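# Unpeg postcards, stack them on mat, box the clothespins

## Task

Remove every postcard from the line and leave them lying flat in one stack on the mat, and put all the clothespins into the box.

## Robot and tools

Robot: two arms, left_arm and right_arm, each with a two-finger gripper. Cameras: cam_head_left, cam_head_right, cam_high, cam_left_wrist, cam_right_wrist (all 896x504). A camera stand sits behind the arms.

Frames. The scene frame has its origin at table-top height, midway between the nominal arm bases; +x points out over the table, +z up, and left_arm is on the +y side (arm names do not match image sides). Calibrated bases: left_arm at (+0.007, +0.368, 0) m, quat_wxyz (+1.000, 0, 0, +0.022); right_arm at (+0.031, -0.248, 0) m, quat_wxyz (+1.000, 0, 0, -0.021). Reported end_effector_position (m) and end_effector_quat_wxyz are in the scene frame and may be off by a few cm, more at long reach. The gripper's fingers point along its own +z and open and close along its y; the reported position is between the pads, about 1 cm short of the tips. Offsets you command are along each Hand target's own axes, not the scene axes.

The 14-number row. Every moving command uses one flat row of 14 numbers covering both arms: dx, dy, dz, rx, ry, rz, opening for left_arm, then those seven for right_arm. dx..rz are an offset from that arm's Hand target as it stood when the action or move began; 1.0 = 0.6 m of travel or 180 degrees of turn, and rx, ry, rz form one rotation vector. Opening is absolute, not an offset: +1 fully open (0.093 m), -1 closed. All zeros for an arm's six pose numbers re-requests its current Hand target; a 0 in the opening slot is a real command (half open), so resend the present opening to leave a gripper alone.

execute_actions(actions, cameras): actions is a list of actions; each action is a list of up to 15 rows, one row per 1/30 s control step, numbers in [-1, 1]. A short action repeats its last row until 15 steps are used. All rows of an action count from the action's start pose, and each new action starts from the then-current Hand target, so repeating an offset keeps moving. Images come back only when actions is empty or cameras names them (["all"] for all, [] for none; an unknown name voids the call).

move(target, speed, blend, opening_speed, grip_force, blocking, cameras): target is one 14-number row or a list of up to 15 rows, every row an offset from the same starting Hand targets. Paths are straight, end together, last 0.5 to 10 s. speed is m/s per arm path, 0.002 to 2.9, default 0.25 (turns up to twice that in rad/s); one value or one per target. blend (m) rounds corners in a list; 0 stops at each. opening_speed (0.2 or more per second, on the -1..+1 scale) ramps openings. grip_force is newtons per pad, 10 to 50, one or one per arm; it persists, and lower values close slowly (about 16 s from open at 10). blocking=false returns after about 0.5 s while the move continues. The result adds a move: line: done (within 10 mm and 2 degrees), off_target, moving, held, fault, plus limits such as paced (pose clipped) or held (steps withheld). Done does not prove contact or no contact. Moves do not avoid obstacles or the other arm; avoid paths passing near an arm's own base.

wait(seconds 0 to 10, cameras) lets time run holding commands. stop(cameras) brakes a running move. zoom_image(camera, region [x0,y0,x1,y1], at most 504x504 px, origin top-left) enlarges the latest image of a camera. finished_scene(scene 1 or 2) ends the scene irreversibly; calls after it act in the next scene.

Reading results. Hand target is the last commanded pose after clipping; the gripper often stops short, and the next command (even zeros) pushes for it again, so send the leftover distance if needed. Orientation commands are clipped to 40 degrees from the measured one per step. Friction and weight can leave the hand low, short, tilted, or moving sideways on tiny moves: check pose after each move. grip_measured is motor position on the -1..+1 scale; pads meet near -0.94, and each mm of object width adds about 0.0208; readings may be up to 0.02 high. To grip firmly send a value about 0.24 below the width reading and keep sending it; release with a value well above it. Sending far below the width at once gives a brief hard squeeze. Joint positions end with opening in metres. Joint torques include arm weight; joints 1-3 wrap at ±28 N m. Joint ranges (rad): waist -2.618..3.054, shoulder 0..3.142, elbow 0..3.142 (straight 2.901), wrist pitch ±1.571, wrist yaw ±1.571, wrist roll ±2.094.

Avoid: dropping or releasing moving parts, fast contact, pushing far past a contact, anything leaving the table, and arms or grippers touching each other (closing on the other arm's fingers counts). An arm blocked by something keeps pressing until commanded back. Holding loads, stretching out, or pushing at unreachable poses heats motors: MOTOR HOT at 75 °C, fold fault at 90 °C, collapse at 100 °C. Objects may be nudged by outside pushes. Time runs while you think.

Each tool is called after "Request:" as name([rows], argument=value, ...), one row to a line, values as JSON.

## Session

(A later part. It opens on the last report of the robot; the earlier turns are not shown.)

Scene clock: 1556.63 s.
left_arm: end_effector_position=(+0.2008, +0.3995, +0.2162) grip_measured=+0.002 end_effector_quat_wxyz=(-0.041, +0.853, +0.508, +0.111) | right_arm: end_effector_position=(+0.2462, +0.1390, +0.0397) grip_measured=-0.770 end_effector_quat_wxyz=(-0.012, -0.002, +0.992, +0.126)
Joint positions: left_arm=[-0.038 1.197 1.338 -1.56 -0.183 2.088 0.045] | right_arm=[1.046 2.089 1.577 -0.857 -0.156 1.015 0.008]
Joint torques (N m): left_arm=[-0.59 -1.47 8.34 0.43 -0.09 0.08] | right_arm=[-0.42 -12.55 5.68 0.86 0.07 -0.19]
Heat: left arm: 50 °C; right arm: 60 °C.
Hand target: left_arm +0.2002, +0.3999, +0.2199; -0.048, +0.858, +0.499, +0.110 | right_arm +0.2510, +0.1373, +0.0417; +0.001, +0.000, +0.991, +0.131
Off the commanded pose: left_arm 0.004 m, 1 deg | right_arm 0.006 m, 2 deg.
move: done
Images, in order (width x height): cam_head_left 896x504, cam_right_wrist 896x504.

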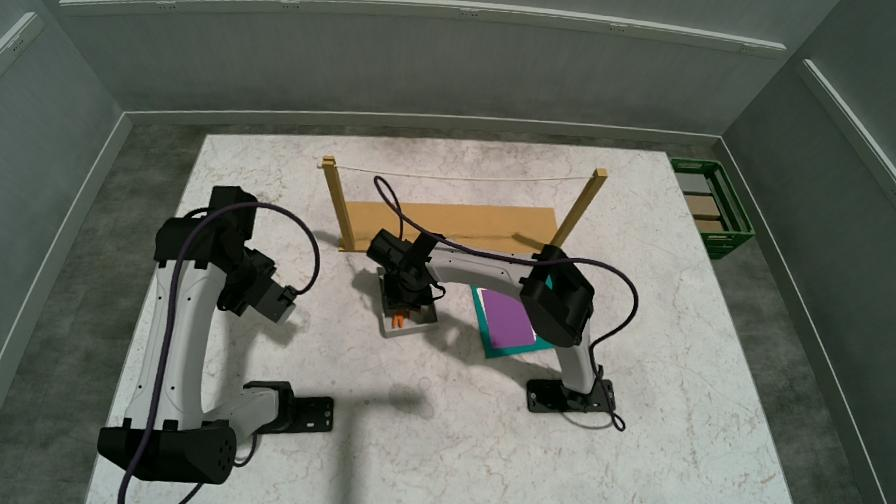

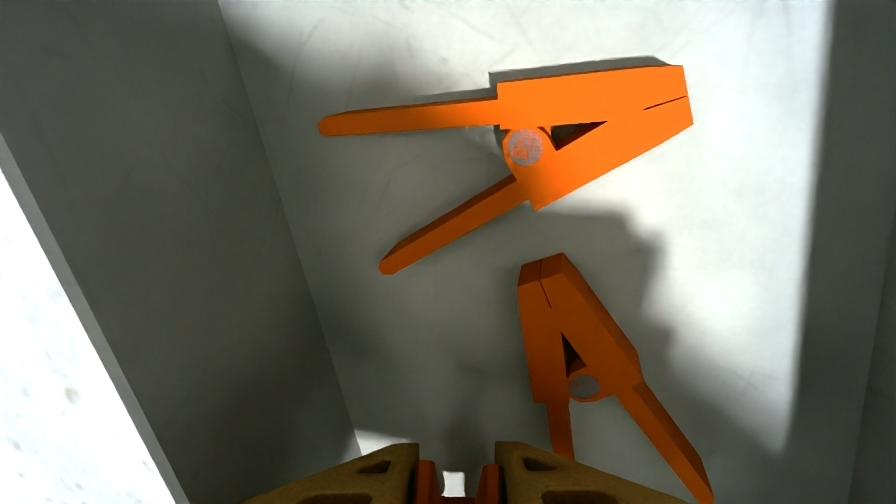

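Request:
move(target=[0,0,0,0,0,0,0,0,0,0,0,0,0,-0.25], opening_speed=0.3, cameras=["cam_high","cam_head_left","cam_right_wrist"])

Request:
zoom_image(camera="cam_head_left", region=[360, 240, 460, 350])

Scene clock: 1562.77 s.
left_arm: end_effector_position=(+0.2008, +0.3995, +0.2162) grip_measured=+0.002 end_effector_quat_wxyz=(-0.041, +0.853, +0.508, +0.111) | right_arm: end_effector_position=(+0.2468, +0.1388, +0.0374) grip_measured=-0.252 end_effector_quat_wxyz=(-0.010, -0.002, +0.992, +0.127)
Joint positions: left_arm=[-0.038 1.197 1.338 -1.56 -0.183 2.088 0.045] | right_arm=[1.046 2.089 1.568 -0.844 -0.152 1.015 0.033]
Joint torques (N m): left_arm=[-0.62 -1.42 8.39 0.44 -0.08 0.07] | right_arm=[-0.4 -12.53 6.54 0.74 0.03 -0.17]
Heat: left arm: 50 °C; right arm: 59 °C.
Hand target: left_arm +0.2002, +0.3999, +0.2199; -0.048, +0.858, +0.499, +0.110 | right_arm +0.2510, +0.1373, +0.0417; +0.001, +0.000, +0.991, +0.131
Off the commanded pose: left_arm 0.004 m, 1 deg | right_arm 0.006 m, 1 deg.
move: done
Images, in order (width x height): cam_head_left 896x504, cam_high 896x504, cam_right_wrist 896x504.

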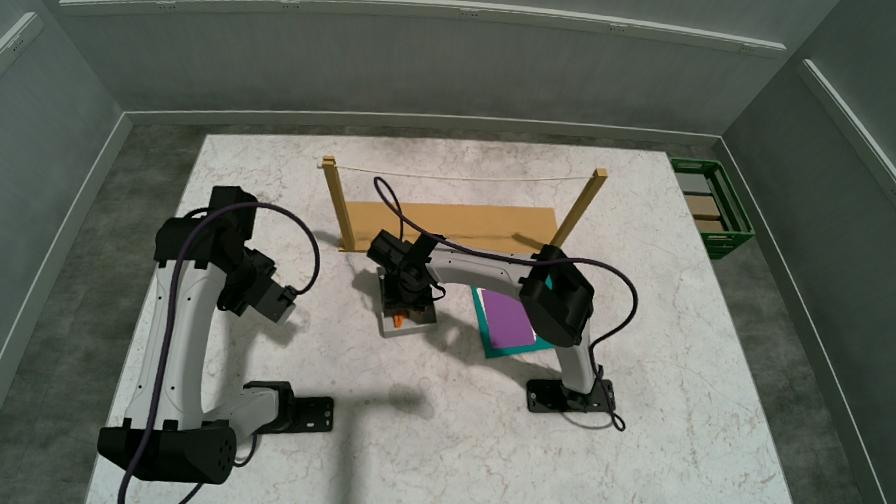

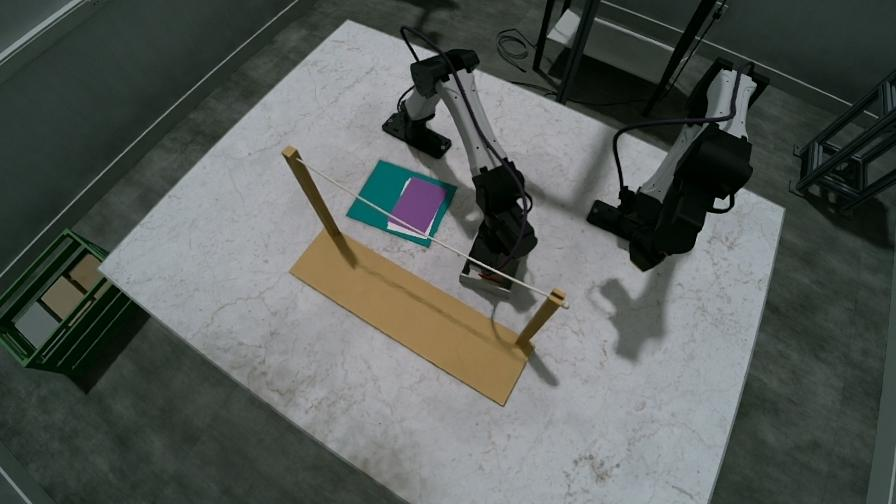

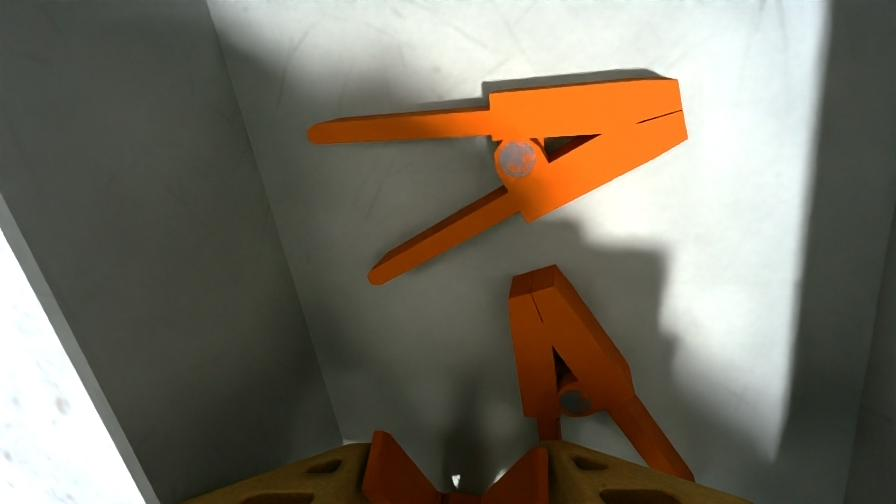

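Scaled by 4.582 from the camera's 896x504 image, which has a finer 1280x720 frame.

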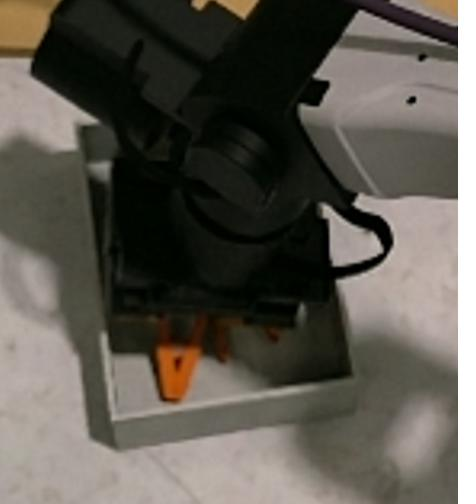

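Request:
move(target=[0,0,0,0,0,0,0,0,0,0,0,0,0,-0.12], opening_speed=0.2, cameras=["cam_head_left","cam_right_wrist"])

Scene clock: 1565.30 s.
left_arm: end_effector_position=(+0.2008, +0.3995, +0.2162) grip_measured=+0.002 end_effector_quat_wxyz=(-0.041, +0.853, +0.508, +0.111) | right_arm: end_effector_position=(+0.2469, +0.1387, +0.0374) grip_measured=-0.122 end_effector_quat_wxyz=(-0.009, -0.002, +0.992, +0.126)
Joint positions: left_arm=[-0.038 1.197 1.338 -1.56 -0.183 2.088 0.045] | right_arm=[1.046 2.089 1.568 -0.844 -0.151 1.015 0.039]
Joint torques (N m): left_arm=[-0.58 -1.44 8.39 0.44 -0.08 0.07] | right_arm=[-0.39 -12.51 6.52 0.73 0.03 -0.19]
Heat: left arm: 50 °C; right arm: 59 °C.
Hand target: left_arm +0.2002, +0.3999, +0.2199; -0.048, +0.858, +0.499, +0.110 | right_arm +0.2510, +0.1373, +0.0417; +0.001, +0.000, +0.991, +0.131
Off the commanded pose: left_arm 0.004 m, 1 deg | right_arm 0.006 m, 1 deg.
move: done
Images, in order (width x height): cam_head_left 896x504, cam_right_wrist 896x504.

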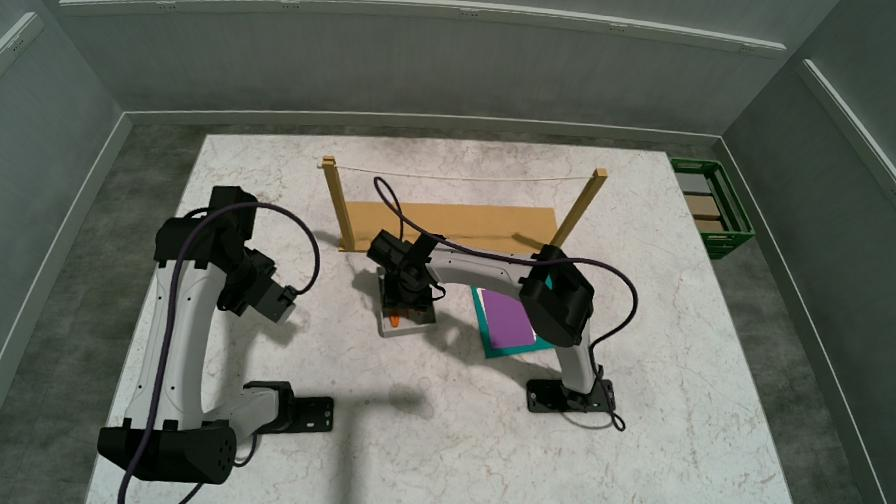

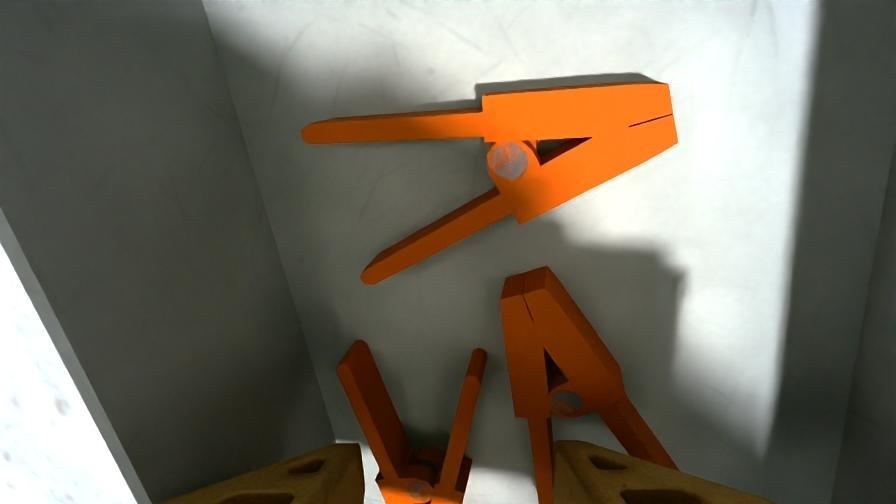

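Request:
move([
  [0,0,0,0,0,0,0,0,0.0216,-0.0805,0,0,0,-0.12],
  [0,0,0,0,0,0,0,0,0.0648,-0.2415,0,0,0,-0.12],
], speed=[0.06,0.15], blend=[0.02,0], cameras=["cam_head_left","cam_high","cam_right_wrist"])

Scene clock: 1570.03 s.
left_arm: end_effector_position=(+0.2008, +0.3995, +0.2162) grip_measured=+0.002 end_effector_quat_wxyz=(-0.041, +0.853, +0.508, +0.111) | right_arm: end_effector_position=(+0.2464, +0.1379, +0.1971) grip_measured=-0.122 end_effector_quat_wxyz=(+0.001, -0.003, +0.990, +0.142)
Joint positions: left_arm=[-0.038 1.197 1.338 -1.56 -0.183 2.088 0.045] | right_arm=[1.046 2.069 2.172 -1.433 -0.151 1.015 0.039]
Joint torques (N m): left_arm=[-0.61 -1.43 8.38 0.44 -0.08 0.08] | right_arm=[-0.39 -8.75 9.01 0.56 0.03 -0.19]
Heat: left arm: 50 °C; right arm: 60 °C.
Hand target: left_arm +0.2002, +0.3999, +0.2199; -0.048, +0.858, +0.499, +0.110 | right_arm +0.2508, +0.1371, +0.1916; +0.000, +0.000, +0.991, +0.131
Off the commanded pose: left_arm 0.004 m, 1 deg | right_arm 0.007 m, 1 deg.
move: done
Images, in order (width x height): cam_head_left 896x504, cam_high 896x504, cam_right_wrist 896x504.

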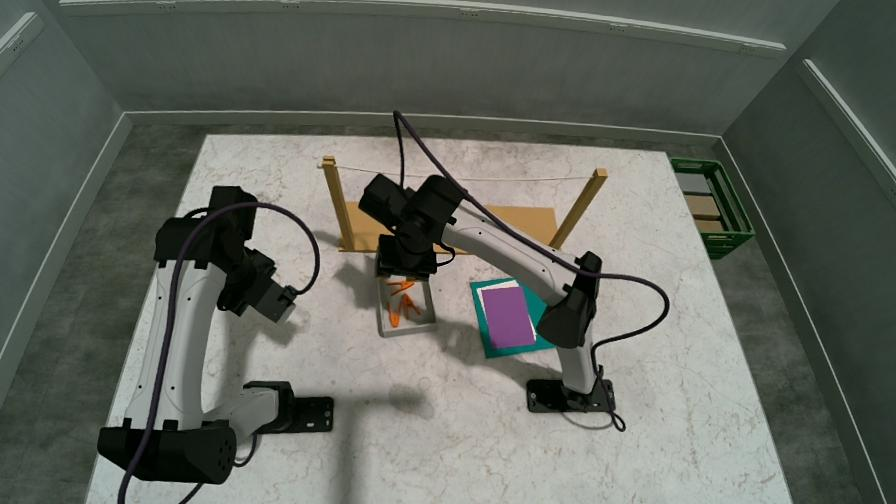

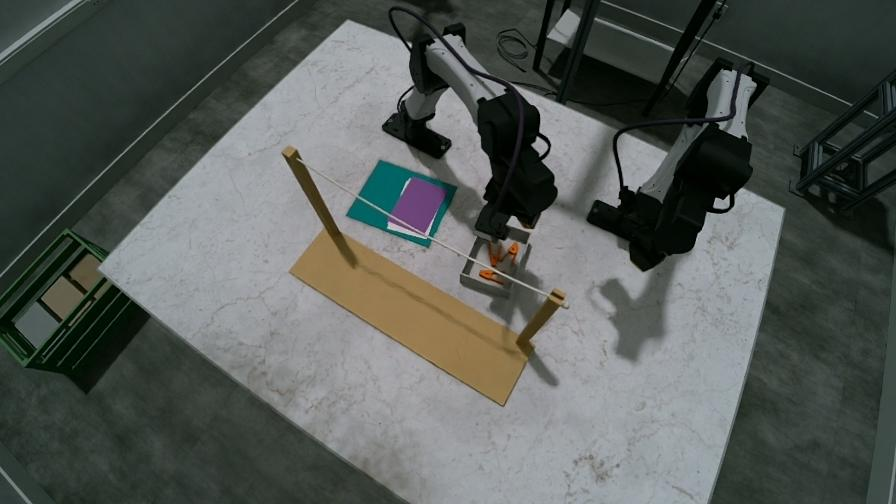

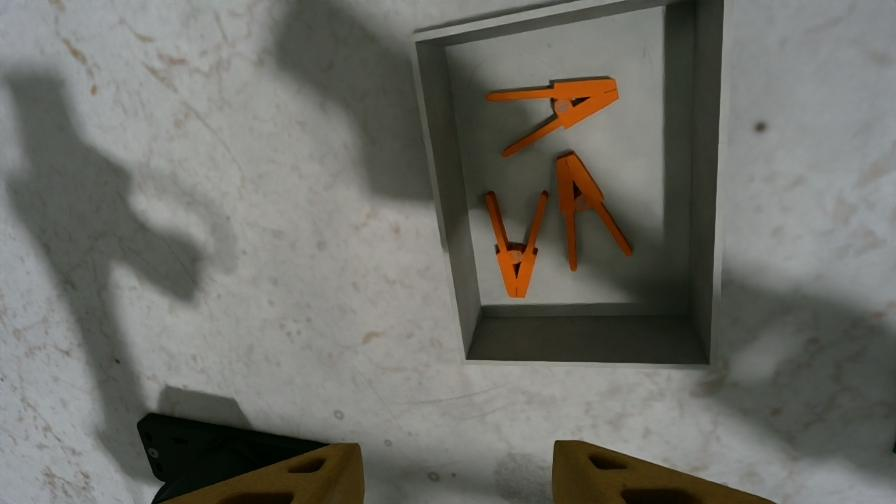

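Request:
zoom_image(camera="cam_high", region=[340, 150, 470, 260])

Request:
zoom_image(camera="cam_head_left", region=[460, 260, 590, 370])

Scaled by 3.877 from the camera's 896x504 image, which has a finer 1280x720 frame.

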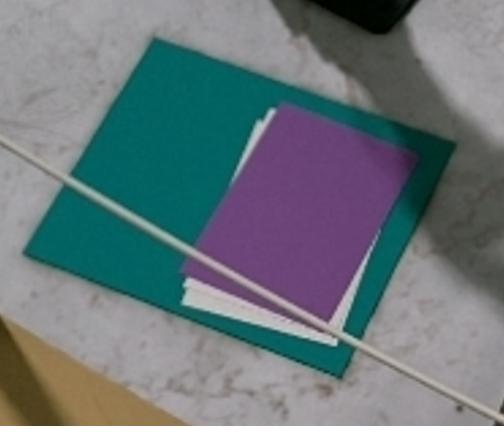

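Scaled by 3.877 from the camera's 896x504 image, which has a finer 1280x720 frame.

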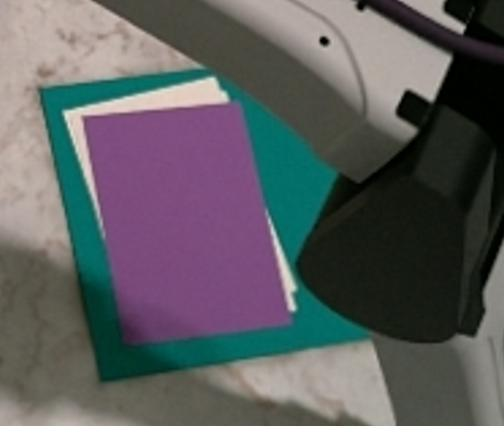

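Request:
finished_scene(scene=1)

The scene is finished: the task was done.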